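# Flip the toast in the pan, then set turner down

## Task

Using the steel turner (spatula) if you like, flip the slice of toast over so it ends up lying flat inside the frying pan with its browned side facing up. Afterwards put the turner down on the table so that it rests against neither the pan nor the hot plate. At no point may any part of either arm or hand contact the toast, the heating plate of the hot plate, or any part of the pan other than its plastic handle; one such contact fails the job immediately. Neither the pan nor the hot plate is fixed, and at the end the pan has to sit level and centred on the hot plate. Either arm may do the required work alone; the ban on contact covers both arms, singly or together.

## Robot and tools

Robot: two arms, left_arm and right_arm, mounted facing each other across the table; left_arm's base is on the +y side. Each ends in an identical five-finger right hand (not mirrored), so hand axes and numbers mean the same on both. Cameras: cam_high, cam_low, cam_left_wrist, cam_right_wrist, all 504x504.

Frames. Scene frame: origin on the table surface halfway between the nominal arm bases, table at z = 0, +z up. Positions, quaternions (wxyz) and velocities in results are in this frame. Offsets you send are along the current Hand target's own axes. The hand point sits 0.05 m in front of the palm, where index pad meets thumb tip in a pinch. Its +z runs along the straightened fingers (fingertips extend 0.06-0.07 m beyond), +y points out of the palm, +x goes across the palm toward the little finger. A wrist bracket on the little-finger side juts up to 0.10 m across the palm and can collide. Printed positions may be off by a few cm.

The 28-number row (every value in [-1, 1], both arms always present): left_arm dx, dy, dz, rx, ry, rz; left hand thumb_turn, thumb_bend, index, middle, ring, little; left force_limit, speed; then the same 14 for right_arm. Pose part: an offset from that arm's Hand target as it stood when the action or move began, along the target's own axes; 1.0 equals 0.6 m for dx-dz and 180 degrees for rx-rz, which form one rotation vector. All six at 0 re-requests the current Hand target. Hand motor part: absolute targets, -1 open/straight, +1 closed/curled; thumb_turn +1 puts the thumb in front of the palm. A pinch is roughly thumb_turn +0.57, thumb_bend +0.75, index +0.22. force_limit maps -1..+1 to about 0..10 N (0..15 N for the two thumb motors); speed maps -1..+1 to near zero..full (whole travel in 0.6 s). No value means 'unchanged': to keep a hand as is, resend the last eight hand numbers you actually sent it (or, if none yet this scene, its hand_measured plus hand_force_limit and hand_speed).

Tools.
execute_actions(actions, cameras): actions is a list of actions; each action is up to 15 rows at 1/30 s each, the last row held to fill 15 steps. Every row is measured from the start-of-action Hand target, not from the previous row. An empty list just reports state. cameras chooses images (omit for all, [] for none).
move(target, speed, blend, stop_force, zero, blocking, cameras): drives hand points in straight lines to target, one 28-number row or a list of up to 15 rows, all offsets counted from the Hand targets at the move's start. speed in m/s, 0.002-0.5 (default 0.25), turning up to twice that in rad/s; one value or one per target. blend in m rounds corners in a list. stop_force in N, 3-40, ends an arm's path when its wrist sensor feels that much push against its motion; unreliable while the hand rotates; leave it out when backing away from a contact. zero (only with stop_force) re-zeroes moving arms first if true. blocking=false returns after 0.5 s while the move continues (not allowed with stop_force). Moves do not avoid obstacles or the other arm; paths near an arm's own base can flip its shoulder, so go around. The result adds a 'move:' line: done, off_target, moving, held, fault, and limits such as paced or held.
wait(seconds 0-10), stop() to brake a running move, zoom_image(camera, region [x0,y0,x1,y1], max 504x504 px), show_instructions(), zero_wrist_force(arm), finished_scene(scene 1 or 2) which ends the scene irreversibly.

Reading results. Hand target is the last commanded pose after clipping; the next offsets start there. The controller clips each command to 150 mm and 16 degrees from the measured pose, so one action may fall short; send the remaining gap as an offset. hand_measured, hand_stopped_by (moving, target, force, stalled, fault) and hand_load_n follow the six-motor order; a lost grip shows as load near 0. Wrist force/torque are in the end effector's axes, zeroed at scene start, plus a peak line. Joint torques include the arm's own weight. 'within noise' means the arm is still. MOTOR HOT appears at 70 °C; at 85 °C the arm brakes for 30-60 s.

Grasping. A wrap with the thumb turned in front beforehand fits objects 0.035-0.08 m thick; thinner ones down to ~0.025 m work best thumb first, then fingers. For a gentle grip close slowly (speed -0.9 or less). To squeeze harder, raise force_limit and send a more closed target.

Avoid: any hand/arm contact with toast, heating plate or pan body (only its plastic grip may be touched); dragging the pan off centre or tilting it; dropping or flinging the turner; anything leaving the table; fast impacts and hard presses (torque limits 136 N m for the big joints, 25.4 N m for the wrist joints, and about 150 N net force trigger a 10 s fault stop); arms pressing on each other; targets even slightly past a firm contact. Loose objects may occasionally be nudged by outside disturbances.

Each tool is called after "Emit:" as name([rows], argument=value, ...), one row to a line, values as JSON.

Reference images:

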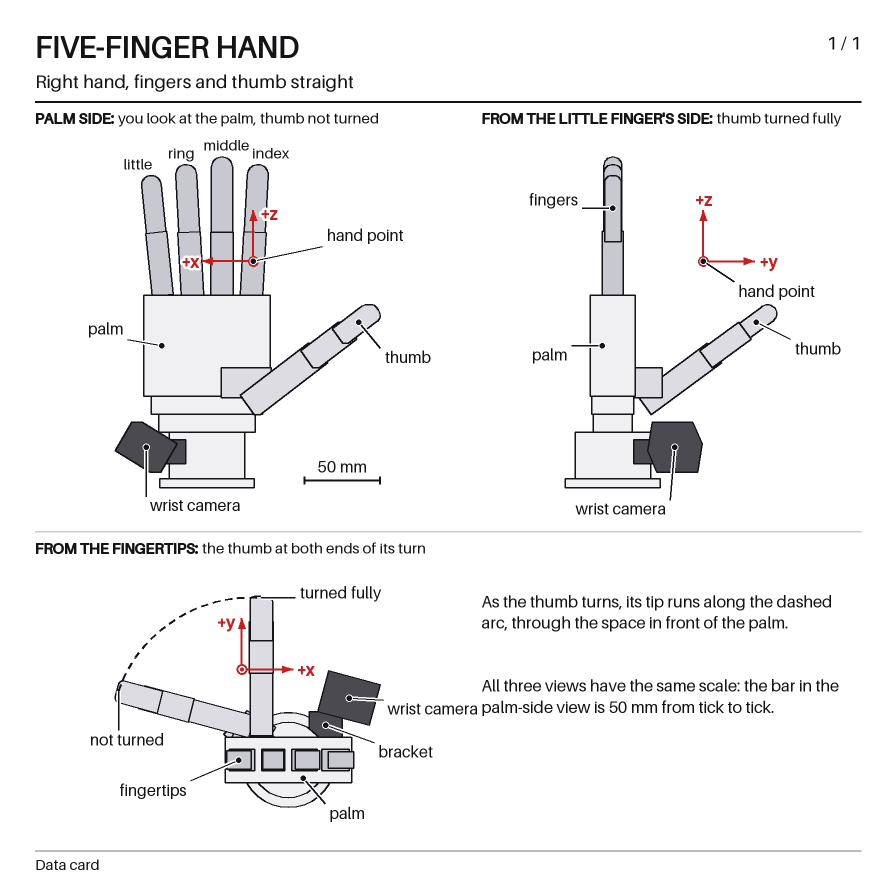

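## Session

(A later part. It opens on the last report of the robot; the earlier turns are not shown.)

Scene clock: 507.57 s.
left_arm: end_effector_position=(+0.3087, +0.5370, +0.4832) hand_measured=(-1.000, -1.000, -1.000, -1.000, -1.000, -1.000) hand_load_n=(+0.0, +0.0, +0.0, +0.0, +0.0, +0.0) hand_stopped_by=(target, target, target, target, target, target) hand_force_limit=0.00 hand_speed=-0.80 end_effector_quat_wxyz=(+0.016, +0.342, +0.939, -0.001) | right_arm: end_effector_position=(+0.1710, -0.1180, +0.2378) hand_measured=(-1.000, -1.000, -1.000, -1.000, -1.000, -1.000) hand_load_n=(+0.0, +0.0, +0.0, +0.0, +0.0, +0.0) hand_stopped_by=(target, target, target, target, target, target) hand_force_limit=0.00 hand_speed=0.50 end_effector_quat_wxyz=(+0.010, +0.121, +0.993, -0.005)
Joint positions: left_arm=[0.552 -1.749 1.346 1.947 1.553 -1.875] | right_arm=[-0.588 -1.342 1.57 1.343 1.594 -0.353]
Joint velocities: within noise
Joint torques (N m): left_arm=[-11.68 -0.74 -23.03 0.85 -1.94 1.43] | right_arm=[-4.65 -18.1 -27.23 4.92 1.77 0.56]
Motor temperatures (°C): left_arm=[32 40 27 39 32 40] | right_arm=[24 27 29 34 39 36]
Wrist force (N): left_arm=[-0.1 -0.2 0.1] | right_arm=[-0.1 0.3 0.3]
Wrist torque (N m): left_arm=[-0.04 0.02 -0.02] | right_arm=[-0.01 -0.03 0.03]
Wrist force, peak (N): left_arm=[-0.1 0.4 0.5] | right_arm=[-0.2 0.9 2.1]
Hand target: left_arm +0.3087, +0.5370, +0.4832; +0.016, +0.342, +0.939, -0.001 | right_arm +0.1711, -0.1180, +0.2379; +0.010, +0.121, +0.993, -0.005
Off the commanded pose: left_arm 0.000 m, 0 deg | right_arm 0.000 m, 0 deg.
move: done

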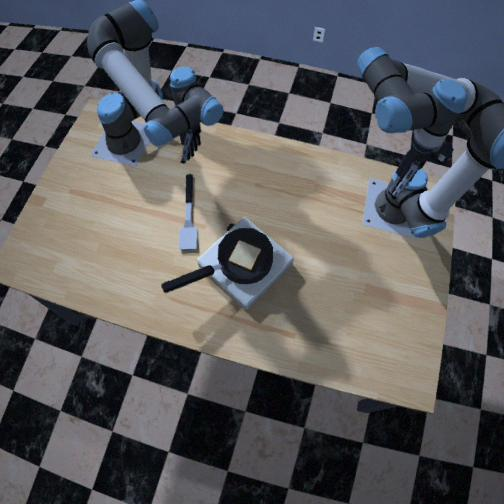

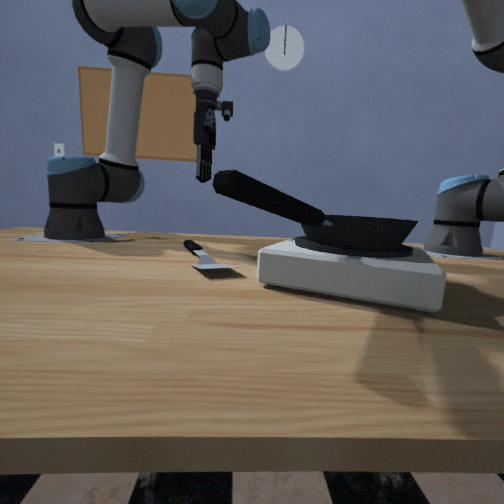

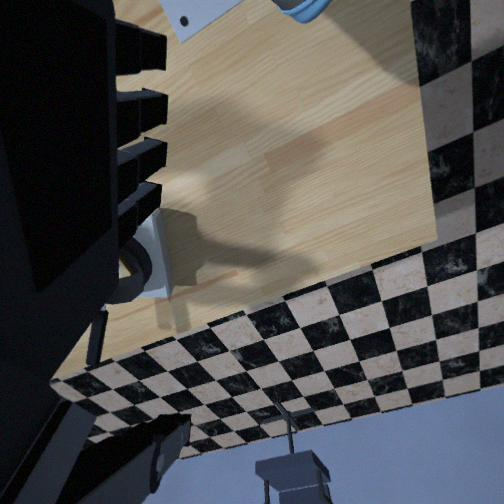

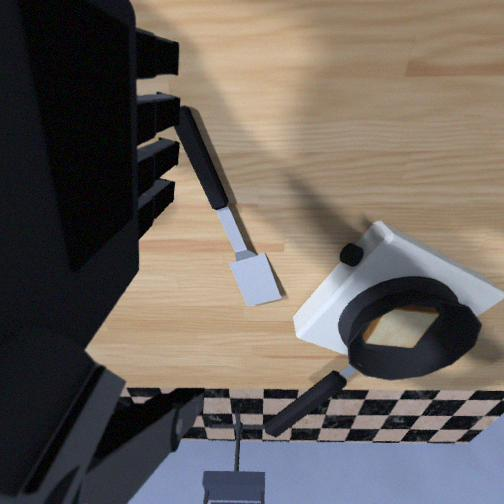

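Emit:
move(target=[0,0,0,0,0,0,-1,-1,-1,-1,-1,-1,0,-0.8,-0.02,-0.0877,0.2467,0.2423,-0.075,-0.1811,1,-0.3,-0.3,-0.3,-0.3,-0.3,0,0.3])

Emit:
zoom_image(camera="cam_low", region=[125, 140, 285, 300])

Scene clock: 547.37 s.
left_arm: end_effector_position=(+0.3087, +0.5370, +0.4832) hand_measured=(-1.000, -1.000, -1.000, -1.000, -1.000, -1.000) hand_load_n=(+0.0, +0.0, +0.0, +0.0, +0.0, +0.0) hand_stopped_by=(target, target, target, target, target, target) hand_force_limit=0.00 hand_speed=-0.80 end_effector_quat_wxyz=(+0.016, +0.342, +0.939, -0.001) | right_arm: end_effector_position=(+0.1728, -0.1739, +0.0906) hand_measured=(+1.000, -0.300, -0.300, -0.300, -0.300, -0.300) hand_load_n=(-0.5, +0.0, +0.0, +0.0, +0.0, +0.0) hand_stopped_by=(target, target, target, target, target, target) hand_force_limit=0.00 hand_speed=0.30 end_effector_quat_wxyz=(+0.075, -0.161, +0.906, -0.384)
Joint positions: left_arm=[0.552 -1.749 1.346 1.947 1.553 -1.875] | right_arm=[-0.406 -0.905 1.592 1.518 2.104 -0.587]
Joint velocities: within noise
Joint torques (N m): left_arm=[-12.5 -1.67 -23.31 0.81 -1.57 1.7] | right_arm=[-4.85 -39.7 -23.58 0.35 1.21 2.76]
Motor temperatures (°C): left_arm=[32 40 27 39 32 40] | right_arm=[24 27 29 34 39 36]
Wrist force (N): left_arm=[-0.1 0.0 0.0] | right_arm=[0.3 -1.4 0.7]
Wrist torque (N m): left_arm=[0.00 0.01 -0.02] | right_arm=[-0.15 -0.09 0.06]
Wrist force, peak (N): left_arm=[0.0 0.1 0.7] | right_arm=[0.5 -1.3 0.9]
Hand target: left_arm +0.3087, +0.5370, +0.4832; +0.016, +0.342, +0.939, -0.001 | right_arm +0.1728, -0.1739, +0.0906; +0.075, -0.161, +0.906, -0.384
Off the commanded pose: left_arm 0.000 m, 0 deg | right_arm 0.000 m, 0 deg.
move: done

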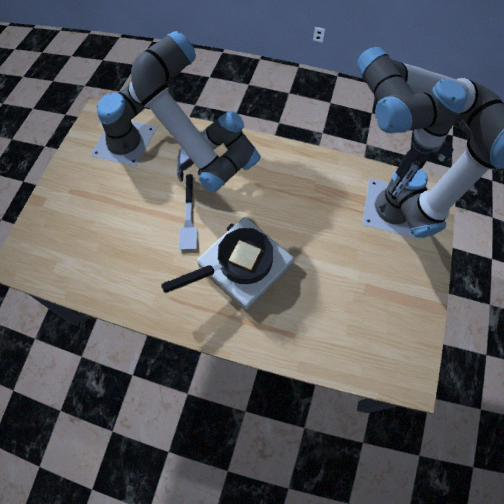

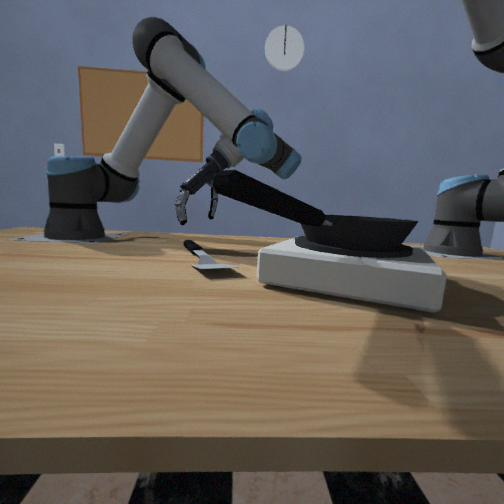

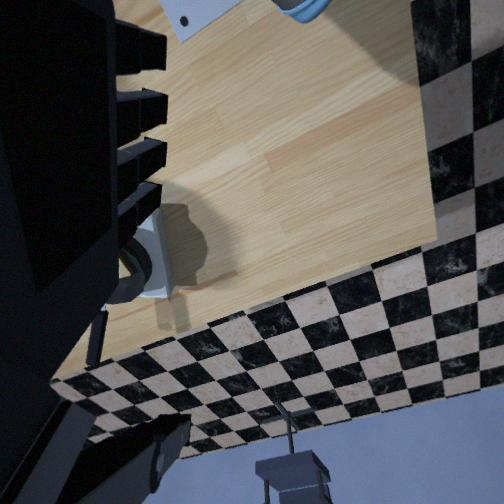

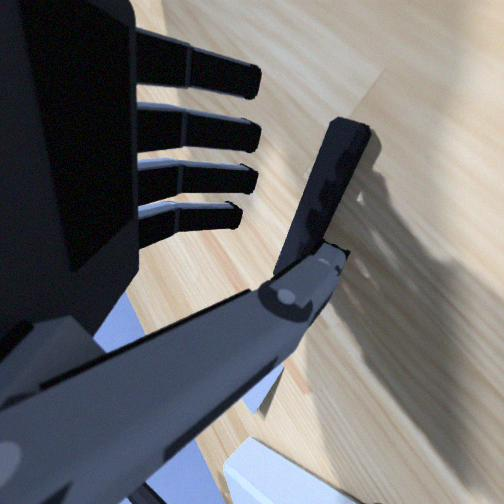

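Scaled by 3.150.

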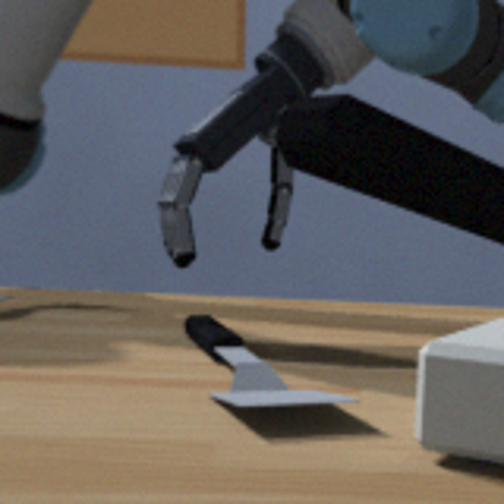

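Emit:
move(target=[0,0,0,0,0,0,-1,-1,-1,-1,-1,-1,0,-0.8,0,0.0427,0.0412,0,0,0,1,-0.3,-0.3,-0.3,-0.3,-0.3,0,0.3], cameras=["cam_low","cam_right_wrist"])

Emit:
zoom_image(camera="cam_low", region=[145, 180, 265, 300])

Emit:
zoom_image(camera="cam_right_wrist", region=[150, 50, 450, 350])

Scene clock: 577.10 s.
left_arm: end_effector_position=(+0.3087, +0.5370, +0.4832) hand_measured=(-1.000, -1.000, -1.000, -1.000, -1.000, -1.000) hand_load_n=(+0.0, +0.0, +0.0, +0.0, +0.0, +0.0) hand_stopped_by=(target, target, target, target, target, target) hand_force_limit=0.00 hand_speed=-0.80 end_effector_quat_wxyz=(+0.016, +0.342, +0.939, -0.001) | right_arm: end_effector_position=(+0.1733, -0.1738, +0.0549) hand_measured=(+1.000, -0.300, -0.300, -0.300, -0.300, -0.300) hand_load_n=(+0.0, +0.0, +0.0, +0.0, +0.0, +0.0) hand_stopped_by=(target, target, target, target, target, target) hand_force_limit=0.00 hand_speed=0.30 end_effector_quat_wxyz=(+0.075, -0.161, +0.906, -0.384)
Joint positions: left_arm=[0.552 -1.749 1.346 1.947 1.553 -1.875] | right_arm=[-0.407 -0.849 1.606 1.448 2.105 -0.587]
Joint velocities: within noise
Joint torques (N m): left_arm=[-11.52 -1.25 -24.16 0.75 -1.72 1.69] | right_arm=[-6.13 -54.62 -19.06 5.81 2.62 -2.5]
Motor temperatures (°C): left_arm=[31 40 27 39 32 40] | right_arm=[24 27 29 34 39 36]
Wrist force (N): left_arm=[-0.2 0.2 0.0] | right_arm=[0.5 -1.2 0.9]
Wrist torque (N m): left_arm=[0.03 0.03 -0.01] | right_arm=[-0.13 -0.13 0.09]
Wrist force, peak (N): left_arm=[0.3 0.5 0.3] | right_arm=[0.1 -1.8 0.3]
Hand target: left_arm +0.3087, +0.5370, +0.4832; +0.016, +0.342, +0.939, -0.001 | right_arm +0.1733, -0.1738, +0.0550; +0.075, -0.161, +0.906, -0.384
Off the commanded pose: left_arm 0.000 m, 0 deg | right_arm 0.000 m, 0 deg.
move: done
Images, in order (width x height): cam_low 504x504, cam_right_wrist 504x504.

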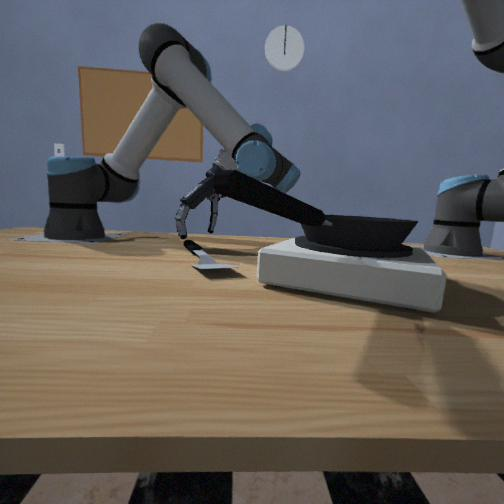

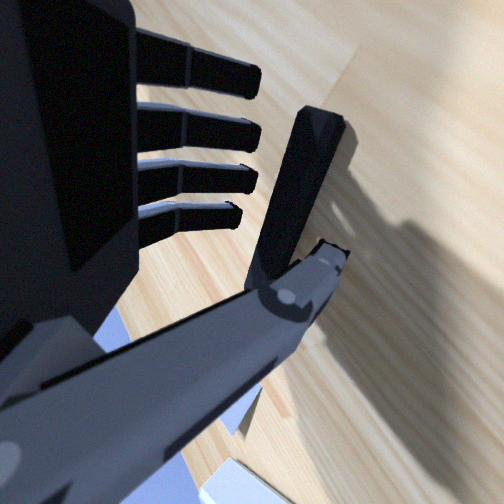

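Scaled by 4.200.

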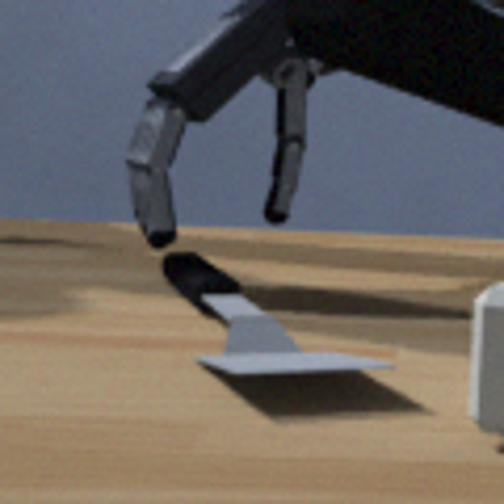

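Scaled by 1.680.

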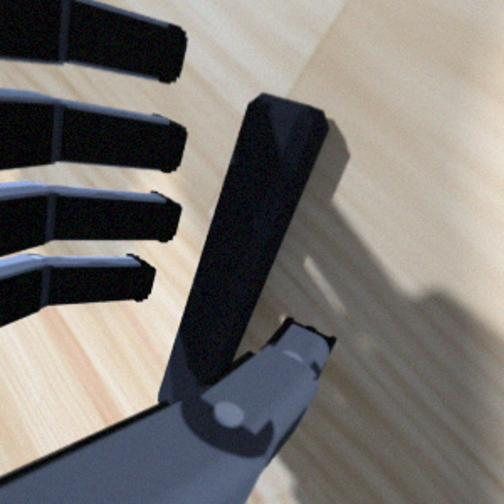

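Emit:
move(target=[0,0,0,0,0,0,-1,-1,-1,-1,-1,-1,0,-0.8,0,0.0225,0.0365,0,0,0,1,-0.3,-0.3,-0.3,-0.3,-0.3,0,0.3], cameras=["cam_low","cam_right_wrist"], speed=0.04, stop_force=3)

Emit:
zoom_image(camera="cam_low", region=[145, 180, 265, 300])

Emit:
zoom_image(camera="cam_right_wrist", region=[150, 50, 450, 350])

Scene clock: 627.20 s.
left_arm: end_effector_position=(+0.3087, +0.5370, +0.4832) hand_measured=(-1.000, -1.000, -1.000, -1.000, -1.000, -1.000) hand_load_n=(+0.0, +0.0, -0.5, +0.0, +0.0, +0.0) hand_stopped_by=(target, target, target, target, target, target) hand_force_limit=0.00 hand_speed=-0.80 end_effector_quat_wxyz=(+0.016, +0.342, +0.939, -0.001) | right_arm: end_effector_position=(+0.1758, -0.1797, +0.0301) hand_measured=(+1.000, -0.300, -0.300, -0.300, -0.300, -0.300) hand_load_n=(+0.0, +0.0, +0.0, +0.0, +0.0, +0.0) hand_stopped_by=(target, target, target, target, target, target) hand_force_limit=0.00 hand_speed=0.30 end_effector_quat_wxyz=(+0.075, -0.161, +0.906, -0.384)
Joint positions: left_arm=[0.552 -1.749 1.346 1.947 1.553 -1.875] | right_arm=[-0.416 -0.818 1.63 1.388 2.11 -0.597]
Joint velocities: within noise
Joint torques (N m): left_arm=[-12.03 -2.75 -24.16 1 -1.7 1.53] | right_arm=[7.99 -53.6 -20.91 5.33 -1.3 2.39]
Motor temperatures (°C): left_arm=[31 39 27 39 32 40] | right_arm=[24 27 29 34 39 36]
Wrist force (N): left_arm=[-0.2 0.0 0.3] | right_arm=[0.4 -1.3 1.0]
Wrist torque (N m): left_arm=[-0.02 0.03 -0.02] | right_arm=[-0.14 -0.10 0.08]
Wrist force, peak (N): left_arm=[0.3 0.1 0.5] | right_arm=[0.4 -1.3 1.2]
Hand target: left_arm +0.3087, +0.5370, +0.4832; +0.016, +0.342, +0.939, -0.001 | right_arm +0.1758, -0.1797, +0.0301; +0.075, -0.161, +0.906, -0.384
Off the commanded pose: left_arm 0.000 m, 0 deg | right_arm 0.000 m, 0 deg.
move: done
Images, in order (width x height): cam_low 504x504, cam_right_wrist 504x504.

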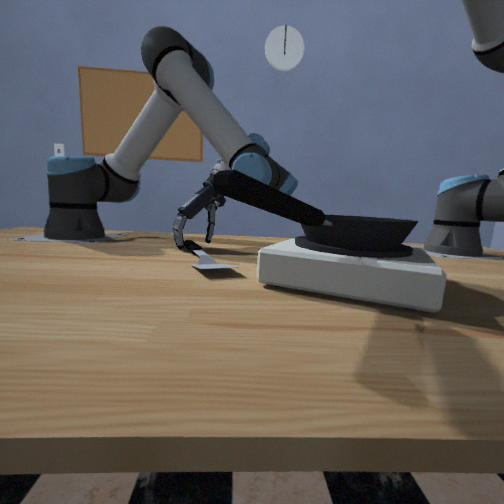

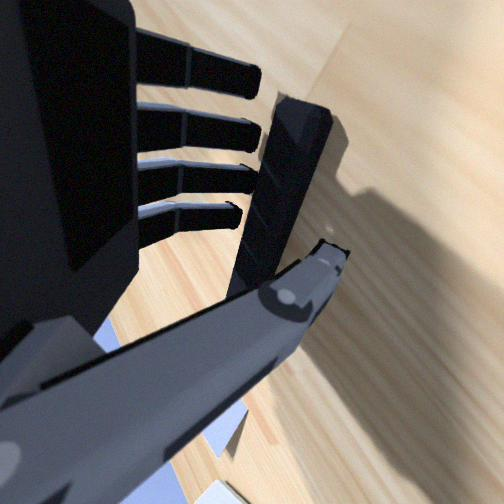

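Scaled by 4.200.

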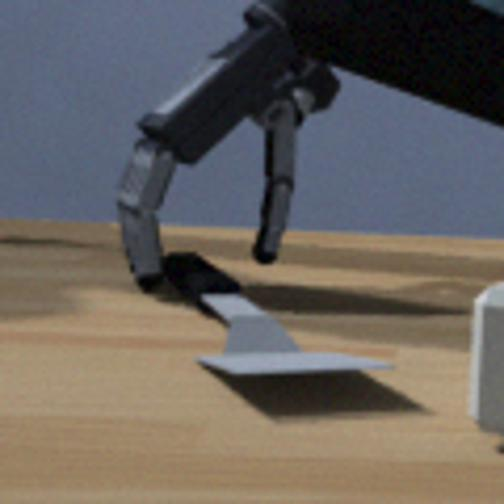

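Scaled by 1.680.

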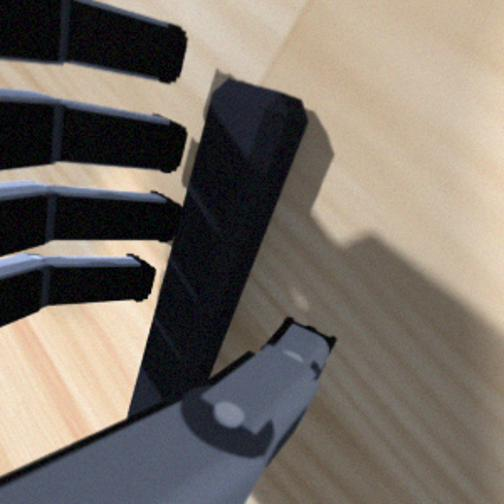

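Emit:
move(target=[0,0,0,0,0,0,-1,-1,-1,-1,-1,-1,0,-0.8,0,0.007,0.007,0.0833,0,0,1,-0.3,-0.3,-0.3,-0.3,-0.3,0,0.3], cameras=["cam_low","cam_right_wrist"], speed=0.1)

Emit:
zoom_image(camera="cam_low", region=[145, 180, 265, 300])

Emit:
zoom_image(camera="cam_right_wrist", region=[150, 50, 450, 350])

Scene clock: 641.37 s.
left_arm: end_effector_position=(+0.3087, +0.5370, +0.4832) hand_measured=(-1.000, -1.000, -1.000, -1.000, -1.000, -1.000) hand_load_n=(+0.0, +0.0, +0.0, +0.0, -0.5, +0.0) hand_stopped_by=(target, target, target, target, target, target) hand_force_limit=0.00 hand_speed=-0.80 end_effector_quat_wxyz=(+0.016, +0.342, +0.939, -0.001) | right_arm: end_effector_position=(+0.1759, -0.1797, +0.0241) hand_measured=(+1.000, -0.300, -0.300, -0.300, -0.300, -0.300) hand_load_n=(+0.0, +0.0, +0.0, +0.0, +0.0, +0.0) hand_stopped_by=(target, target, target, target, target, target) hand_force_limit=0.00 hand_speed=0.30 end_effector_quat_wxyz=(+0.096, -0.150, +0.848, -0.499)
Joint positions: left_arm=[0.552 -1.749 1.346 1.947 1.553 -1.875] | right_arm=[-0.348 -0.652 1.537 1.623 2.187 -0.387]
Joint velocities: within noise
Joint torques (N m): left_arm=[-13.44 0.07 -22.48 0.84 -1.69 1.85] | right_arm=[-7.77 -55.36 -1.75 1.15 -1.48 -1.68]
Motor temperatures (°C): left_arm=[31 39 27 39 32 40] | right_arm=[24 27 29 34 39 36]
Wrist force (N): left_arm=[0.0 -0.1 0.1] | right_arm=[0.2 -1.5 1.1]
Wrist torque (N m): left_arm=[-0.01 0.01 -0.01] | right_arm=[-0.19 -0.08 0.07]
Wrist force, peak (N): left_arm=[-0.5 0.0 0.4] | right_arm=[0.4 -1.6 1.4]
Hand target: left_arm +0.3087, +0.5370, +0.4832; +0.016, +0.342, +0.939, -0.001 | right_arm +0.1760, -0.1797, +0.0241; +0.096, -0.150, +0.848, -0.499
Off the commanded pose: left_arm 0.000 m, 0 deg | right_arm 0.000 m, 0 deg.
move: done
Images, in order (width x height): cam_low 504x504, cam_right_wrist 504x504.

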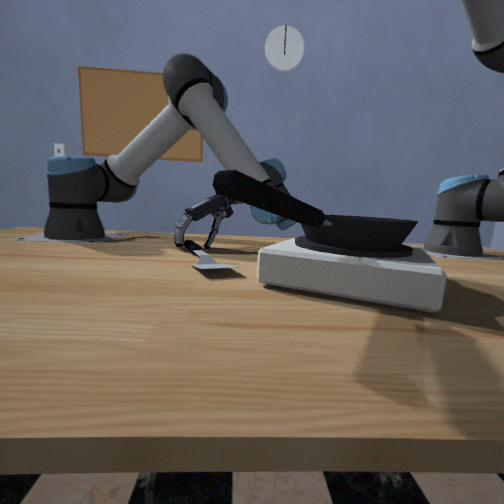

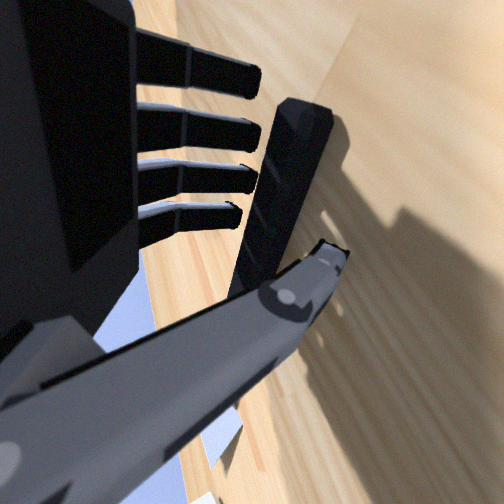

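Scaled by 4.200.

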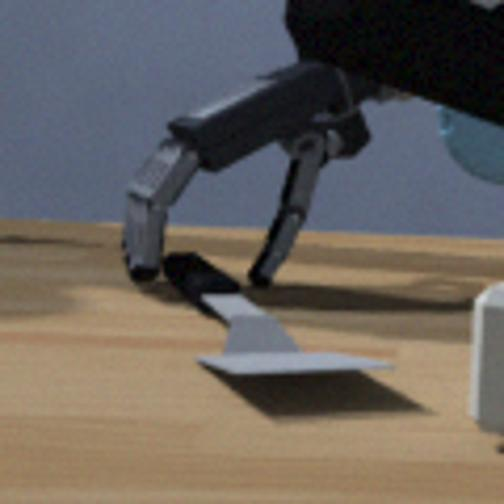

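Scaled by 1.680.

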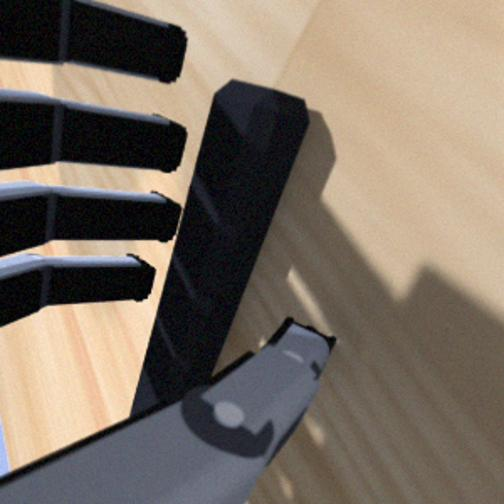

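Emit:
move(target=[0,0,0,0,0,0,-1,-1,-1,-1,-1,-1,0,-0.8,0,0,0,0,0,0,1,0.5,-0.3,-0.3,-0.3,-0.3,-0.5,-0.8], cameras=["cam_low","cam_right_wrist"])

Scene clock: 653.10 s.
left_arm: end_effector_position=(+0.3087, +0.5370, +0.4832) hand_measured=(-1.000, -1.000, -1.000, -1.000, -1.000, -1.000) hand_load_n=(+0.0, +0.0, +0.0, +0.0, +0.0, +0.0) hand_stopped_by=(target, target, target, target, target, target) hand_force_limit=0.00 hand_speed=-0.80 end_effector_quat_wxyz=(+0.016, +0.342, +0.939, -0.001) | right_arm: end_effector_position=(+0.1760, -0.1797, +0.0241) hand_measured=(+1.000, +0.500, -0.300, -0.300, -0.300, -0.300) hand_load_n=(+0.0, +0.5, +0.0, +0.0, +0.0, +0.0) hand_stopped_by=(target, target, target, target, target, target) hand_force_limit=-0.50 hand_speed=-0.80 end_effector_quat_wxyz=(+0.096, -0.150, +0.848, -0.499)
Joint positions: left_arm=[0.552 -1.749 1.346 1.947 1.553 -1.875] | right_arm=[-0.348 -0.652 1.537 1.623 2.186 -0.387]
Joint velocities: within noise
Joint torques (N m): left_arm=[-12.3 -1.76 -24.13 0.86 -1.65 1.55] | right_arm=[-7.23 -57.28 -1.65 1.1 -0.65 -1.78]
Motor temperatures (°C): left_arm=[31 39 27 39 32 40] | right_arm=[24 27 29 34 39 36]
Wrist force (N): left_arm=[0.0 0.0 0.3] | right_arm=[0.3 -1.8 1.2]
Wrist torque (N m): left_arm=[-0.02 0.01 -0.01] | right_arm=[-0.25 -0.10 0.05]
Wrist force, peak (N): left_arm=[0.3 -0.2 0.6] | right_arm=[0.3 -1.8 1.4]
Hand target: left_arm +0.3087, +0.5370, +0.4832; +0.016, +0.342, +0.939, -0.001 | right_arm +0.1760, -0.1797, +0.0241; +0.096, -0.150, +0.848, -0.499
Off the commanded pose: left_arm 0.000 m, 0 deg | right_arm 0.000 m, 0 deg.
move: done
Images, in order (width x height): cam_low 504x504, cam_right_wrist 504x504.

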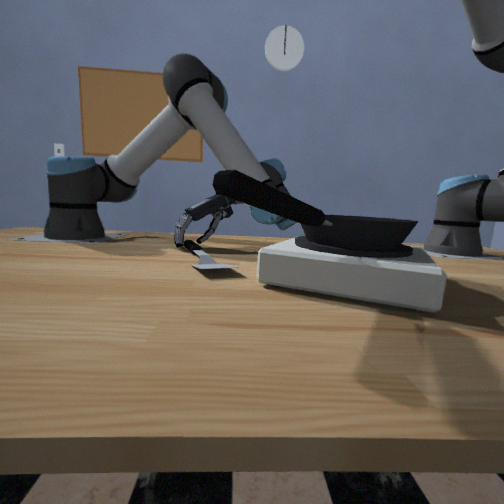

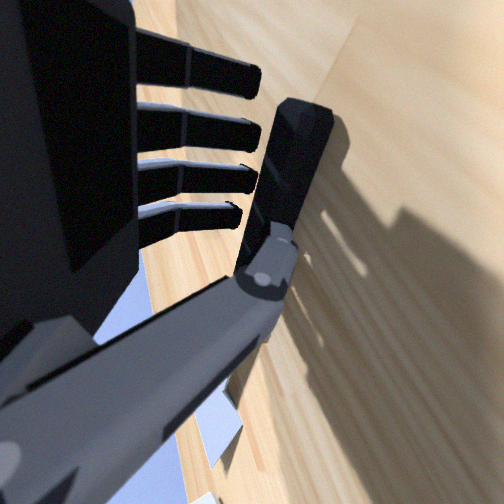

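Emit:
zoom_image(camera="cam_low", region=[155, 180, 255, 280])

Emit:
zoom_image(camera="cam_right_wrist", region=[200, 50, 400, 300])

Scaled by 5.040.

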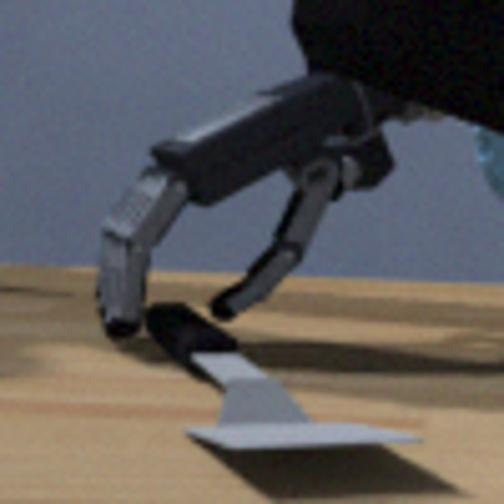

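Scaled by 2.016.

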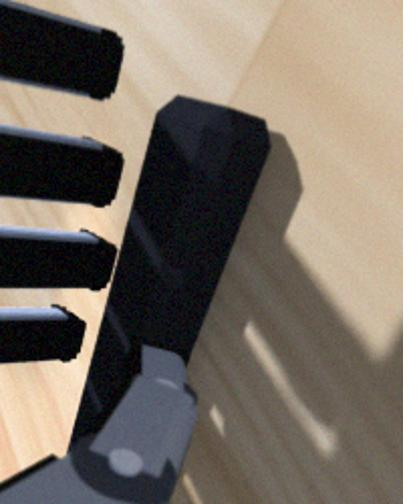

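Emit:
move(target=[0,0,0,0,0,0,-1,-1,-1,-1,-1,-1,0,-0.8,0,0,0,0,0,0,1,0.5,0.3,0.3,0.3,0.3,-0.3,-0.85], cameras=["cam_low","cam_right_wrist"])

Emit:
zoom_image(camera="cam_low", region=[155, 180, 255, 280])

Emit:
zoom_image(camera="cam_right_wrist", region=[200, 50, 400, 300])

Scene clock: 678.20 s.
left_arm: end_effector_position=(+0.3087, +0.5370, +0.4832) hand_measured=(-1.000, -1.000, -1.000, -1.000, -1.000, -1.000) hand_load_n=(+0.0, +0.0, +0.0, +0.0, +0.0, +0.0) hand_stopped_by=(target, target, target, target, target, target) hand_force_limit=0.00 hand_speed=-0.80 end_effector_quat_wxyz=(+0.016, +0.342, +0.939, -0.001) | right_arm: end_effector_position=(+0.1760, -0.1797, +0.0241) hand_measured=(+1.000, +0.498, -0.052, -0.044, -0.010, +0.174) hand_load_n=(+1.5, +4.5, +3.0, +4.0, +3.0, +3.5) hand_stopped_by=(target, target, force, force, force, force) hand_force_limit=-0.30 hand_speed=-0.85 end_effector_quat_wxyz=(+0.096, -0.150, +0.848, -0.499)
Joint positions: left_arm=[0.552 -1.749 1.346 1.947 1.553 -1.875] | right_arm=[-0.348 -0.652 1.537 1.623 2.186 -0.387]
Joint velocities: within noise
Joint torques (N m): left_arm=[-10.9 -0.99 -22.16 0.63 -1.53 1.52] | right_arm=[-6.2 -53.71 -3.17 0.54 0.07 -2.29]
Motor temperatures (°C): left_arm=[31 39 26 39 32 40] | right_arm=[24 27 29 34 38 36]
Wrist force (N): left_arm=[0.2 0.0 0.0] | right_arm=[1.1 -5.6 -0.8]
Wrist torque (N m): left_arm=[0.00 -0.02 0.00] | right_arm=[-0.19 -0.19 -0.11]
Wrist force, peak (N): left_arm=[0.2 -0.2 0.6] | right_arm=[0.8 -6.7 -1.0]
Hand target: left_arm +0.3087, +0.5370, +0.4832; +0.016, +0.342, +0.939, -0.001 | right_arm +0.1760, -0.1797, +0.0241; +0.096, -0.150, +0.848, -0.499
Off the commanded pose: left_arm 0.000 m, 0 deg | right_arm 0.000 m, 0 deg.
move: done
Images, in order (width x height): cam_low 504x504, cam_right_wrist 504x504.

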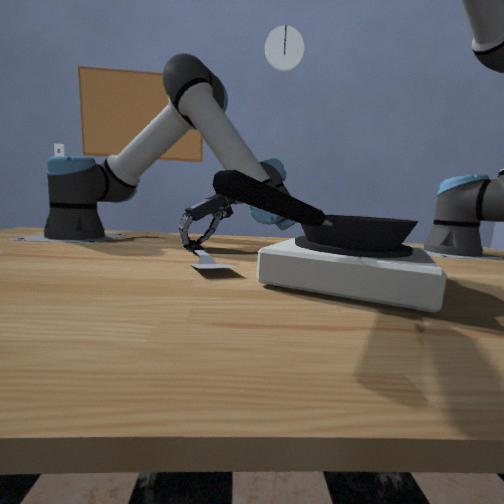

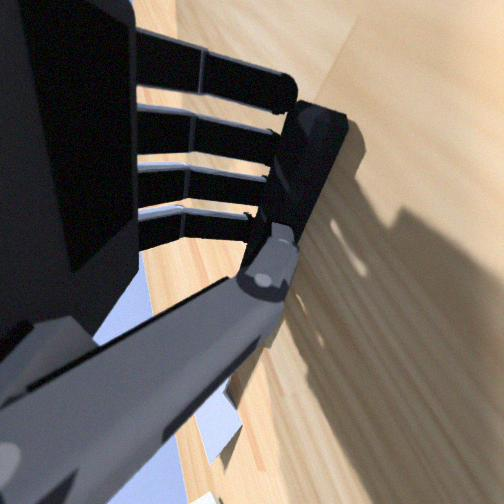

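Scaled by 5.040.

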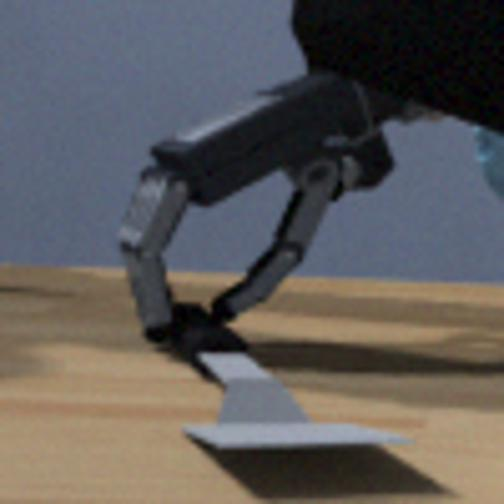

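Scaled by 2.016.

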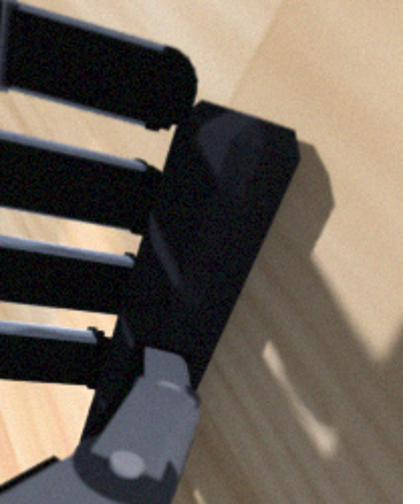

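Emit:
move(target=[0,0,0,0,0,0,-1,-1,-1,-1,-1,-1,0,-0.8,0,-0.0866,-0.05,0,0,0,1,0.5,0.3,0.3,0.3,0.3,-0.3,-0.85], speed=0.06, cameras=["cam_low","cam_right_wrist"])

Emit:
zoom_image(camera="cam_low", region=[145, 160, 275, 290])

Emit:
zoom_image(camera="cam_right_wrist", region=[150, 50, 400, 300])

Scene clock: 687.50 s.
left_arm: end_effector_position=(+0.3087, +0.5370, +0.4832) hand_measured=(-1.000, -1.000, -1.000, -1.000, -1.000, -1.000) hand_load_n=(+0.0, +0.0, +0.0, +0.0, +0.0, +0.0) hand_stopped_by=(target, target, target, target, target, target) hand_force_limit=0.00 hand_speed=-0.80 end_effector_quat_wxyz=(+0.016, +0.342, +0.939, -0.001) | right_arm: end_effector_position=(+0.1748, -0.1789, +0.0842) hand_measured=(+1.000, +0.500, -0.052, -0.044, -0.010, +0.174) hand_load_n=(+0.0, +0.0, +0.0, +0.0, +0.0, +0.0) hand_stopped_by=(target, target, force, force, force, force) hand_force_limit=-0.30 hand_speed=-0.85 end_effector_quat_wxyz=(+0.096, -0.150, +0.848, -0.499) end_effector_velocity=(+0.001, +0.000, -0.002) end_effector_angular_velocity=(+0.003, -0.001, -0.002)
Joint positions: left_arm=[0.552 -1.749 1.346 1.947 1.553 -1.875] | right_arm=[-0.346 -0.756 1.541 1.724 2.184 -0.385]
Joint velocities: left_arm=[within noise] | right_arm=[-0.002 0.002 0 -0.005 0 0]
Joint torques (N m): left_arm=[-11.85 -1.55 -24.52 0.78 -1.66 1.46] | right_arm=[4.85 -28.79 -19.34 0.05 -1.3 2.55]
Motor temperatures (°C): left_arm=[31 39 26 39 32 40] | right_arm=[24 27 29 34 38 36]
Wrist force (N): left_arm=[0.0 0.2 0.0] | right_arm=[0.3 -1.3 1.4]
Wrist torque (N m): left_arm=[0.04 0.00 0.00] | right_arm=[-0.18 -0.10 0.08]
Wrist force, peak (N): left_arm=[-0.3 -0.6 -0.1] | right_arm=[1.1 -6.8 -0.9]
Hand target: left_arm +0.3087, +0.5370, +0.4832; +0.016, +0.342, +0.939, -0.001 | right_arm +0.1748, -0.1789, +0.0841; +0.096, -0.150, +0.848, -0.499
Off the commanded pose: left_arm 0.000 m, 0 deg | right_arm 0.000 m, 0 deg.
move: done
Images, in order (width x height): cam_low 504x504, cam_right_wrist 504x504.

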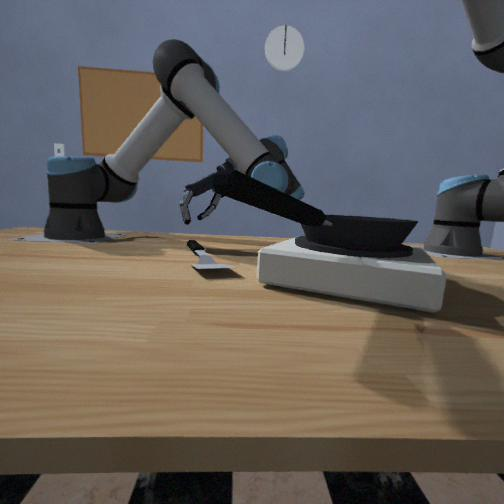

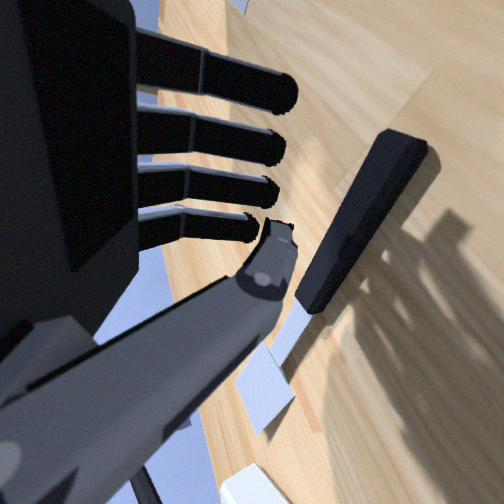

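Scaled by 3.877.

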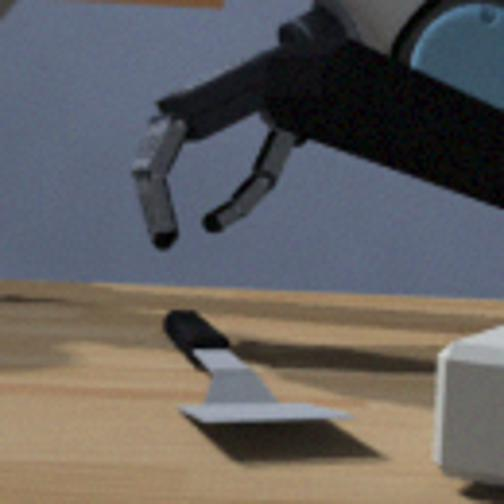

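Scaled by 2.016.

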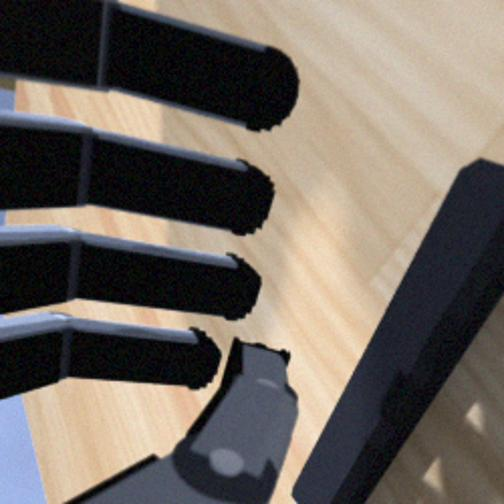

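Emit:
move(target=[0,0,0,0,0,0,-1,-1,-1,-1,-1,-1,0,-0.8,0.002,0.0295,-0.0053,0.0556,0.0185,0.0102,1,0.38,-0.5,-0.5,-0.5,-0.5,-0.3,0], speed=0.1, cameras=["cam_low","cam_right_wrist"])

Emit:
zoom_image(camera="cam_low", region=[145, 160, 275, 290])

Emit:
zoom_image(camera="cam_right_wrist", region=[150, 50, 400, 300])

Scene clock: 737.50 s.
left_arm: end_effector_position=(+0.3087, +0.5370, +0.4832) hand_measured=(-1.000, -1.000, -1.000, -1.000, -1.000, -1.000) hand_load_n=(+0.0, +0.0, +0.0, -0.5, +0.0, +0.0) hand_stopped_by=(target, target, target, target, target, target) hand_force_limit=0.00 hand_speed=-0.80 end_effector_quat_wxyz=(+0.016, +0.342, +0.939, -0.001) | right_arm: end_effector_position=(+0.1698, -0.1686, +0.0701) hand_measured=(+1.000, +0.380, -0.500, -0.500, -0.500, -0.500) hand_load_n=(+0.0, +0.0, +0.0, +0.0, +0.0, +0.0) hand_stopped_by=(target, target, target, target, target, target) hand_force_limit=-0.30 hand_speed=0.00 end_effector_quat_wxyz=(+0.092, -0.113, +0.806, -0.574)
Joint positions: left_arm=[0.552 -1.749 1.346 1.947 1.553 -1.875] | right_arm=[-0.317 -0.614 1.452 1.904 2.155 -0.209]
Joint velocities: within noise
Joint torques (N m): left_arm=[-12.13 -1.53 -24.17 0.78 -1.54 1.32] | right_arm=[-9.06 -54.64 -2.61 1.02 2.51 -1.42]
Motor temperatures (°C): left_arm=[31 39 26 39 32 40] | right_arm=[24 27 29 34 38 35]
Wrist force (N): left_arm=[-0.1 -0.1 0.2] | right_arm=[0.3 -1.4 1.5]
Wrist torque (N m): left_arm=[-0.02 0.02 -0.01] | right_arm=[-0.19 -0.08 0.09]
Wrist force, peak (N): left_arm=[-0.1 0.3 0.4] | right_arm=[0.0 -2.1 1.7]
Hand target: left_arm +0.3087, +0.5370, +0.4832; +0.016, +0.342, +0.939, -0.001 | right_arm +0.1699, -0.1687, +0.0702; +0.092, -0.113, +0.806, -0.574
Off the commanded pose: left_arm 0.000 m, 0 deg | right_arm 0.000 m, 0 deg.
move: done
Images, in order (width x height): cam_low 504x504, cam_right_wrist 504x504.

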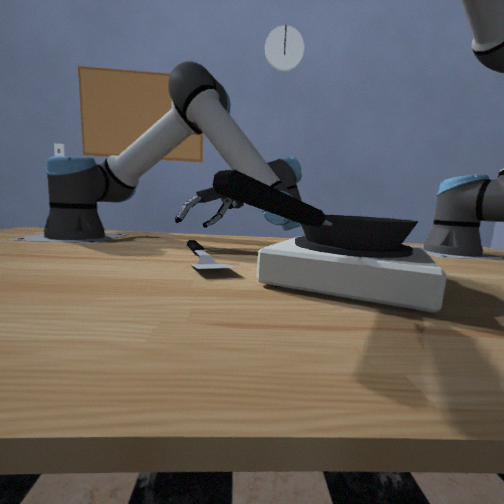

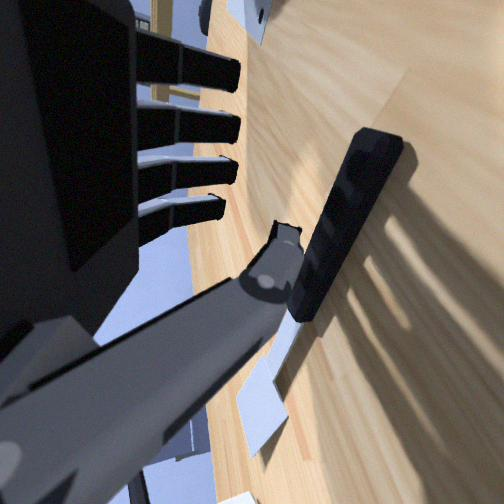

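Scaled by 3.877.

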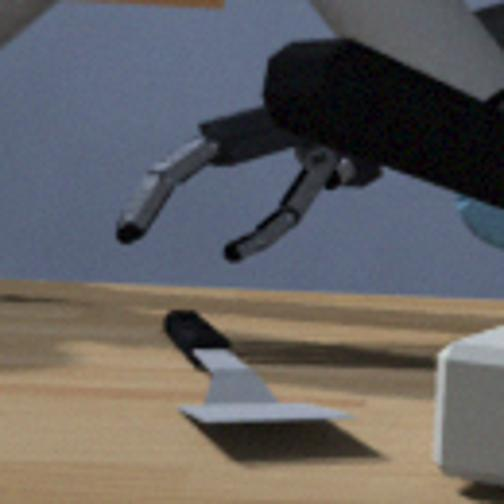

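Scaled by 2.016.

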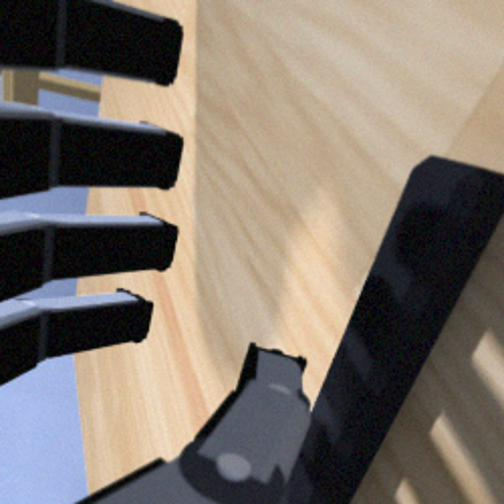

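Emit:
move(target=[0,0,0,0,0,0,-1,-1,-1,-1,-1,-1,0,-0.8,0.0015,0.0788,0.027,0,0,0,1,0.38,-0.5,-0.5,-0.5,-0.5,-0.3,0], speed=0.05, stop_force=4, cameras=["cam_low","cam_right_wrist"])

Emit:
zoom_image(camera="cam_low", region=[145, 160, 275, 290])

Emit:
zoom_image(camera="cam_right_wrist", region=[150, 50, 400, 300])

Scene clock: 753.83 s.
left_arm: end_effector_position=(+0.3087, +0.5370, +0.4832) hand_measured=(-1.000, -1.000, -1.000, -1.000, -1.000, -1.000) hand_load_n=(+0.0, +0.0, +0.0, +0.0, +0.0, +0.0) hand_stopped_by=(target, target, target, target, target, target) hand_force_limit=0.00 hand_speed=-0.80 end_effector_quat_wxyz=(+0.016, +0.342, +0.939, -0.001) | right_arm: end_effector_position=(+0.1699, -0.1686, +0.0202) hand_measured=(+1.000, +0.380, -0.500, -0.500, -0.500, -0.500) hand_load_n=(+0.0, +0.0, +0.0, +0.0, +0.0, +0.0) hand_stopped_by=(target, target, target, target, target, target) hand_force_limit=-0.30 hand_speed=0.00 end_effector_quat_wxyz=(+0.092, -0.113, +0.806, -0.574)
Joint positions: left_arm=[0.552 -1.749 1.346 1.947 1.553 -1.875] | right_arm=[-0.317 -0.523 1.43 1.834 2.155 -0.209]
Joint velocities: within noise
Joint torques (N m): left_arm=[-13.27 -0.97 -23.14 0.95 -1.63 1.36] | right_arm=[-6.8 -60.2 -1.7 4.67 1.7 1.01]
Motor temperatures (°C): left_arm=[31 39 26 39 32 40] | right_arm=[24 27 29 34 38 35]
Wrist force (N): left_arm=[0.1 0.0 0.3] | right_arm=[0.1 -1.3 1.6]
Wrist torque (N m): left_arm=[-0.01 -0.01 0.00] | right_arm=[-0.18 -0.06 0.07]
Wrist force, peak (N): left_arm=[0.0 -0.2 0.7] | right_arm=[0.2 -2.1 1.5]
Hand target: left_arm +0.3087, +0.5370, +0.4832; +0.016, +0.342, +0.939, -0.001 | right_arm +0.1699, -0.1686, +0.0202; +0.092, -0.113, +0.806, -0.574
Off the commanded pose: left_arm 0.000 m, 0 deg | right_arm 0.000 m, 0 deg.
move: done
Images, in order (width x height): cam_low 504x504, cam_right_wrist 504x504.

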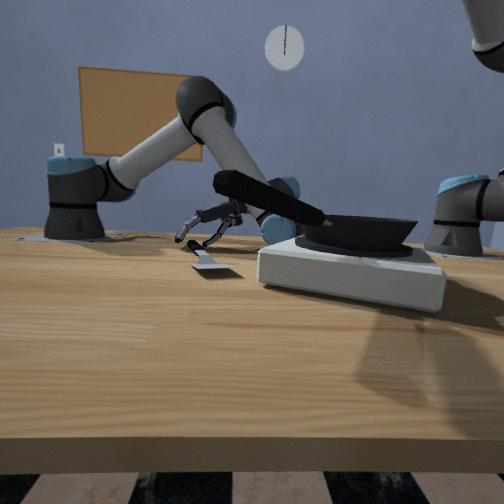

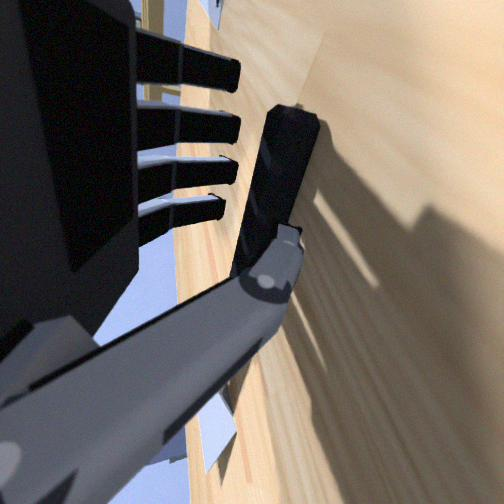

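Scaled by 3.877.

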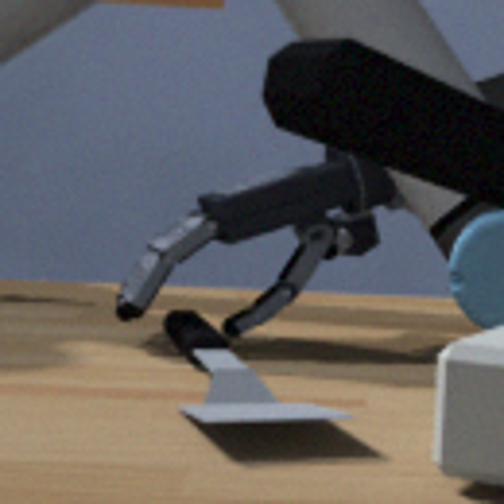

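Scaled by 2.016.

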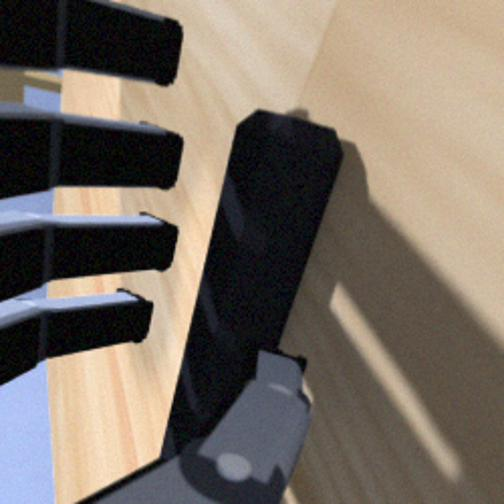

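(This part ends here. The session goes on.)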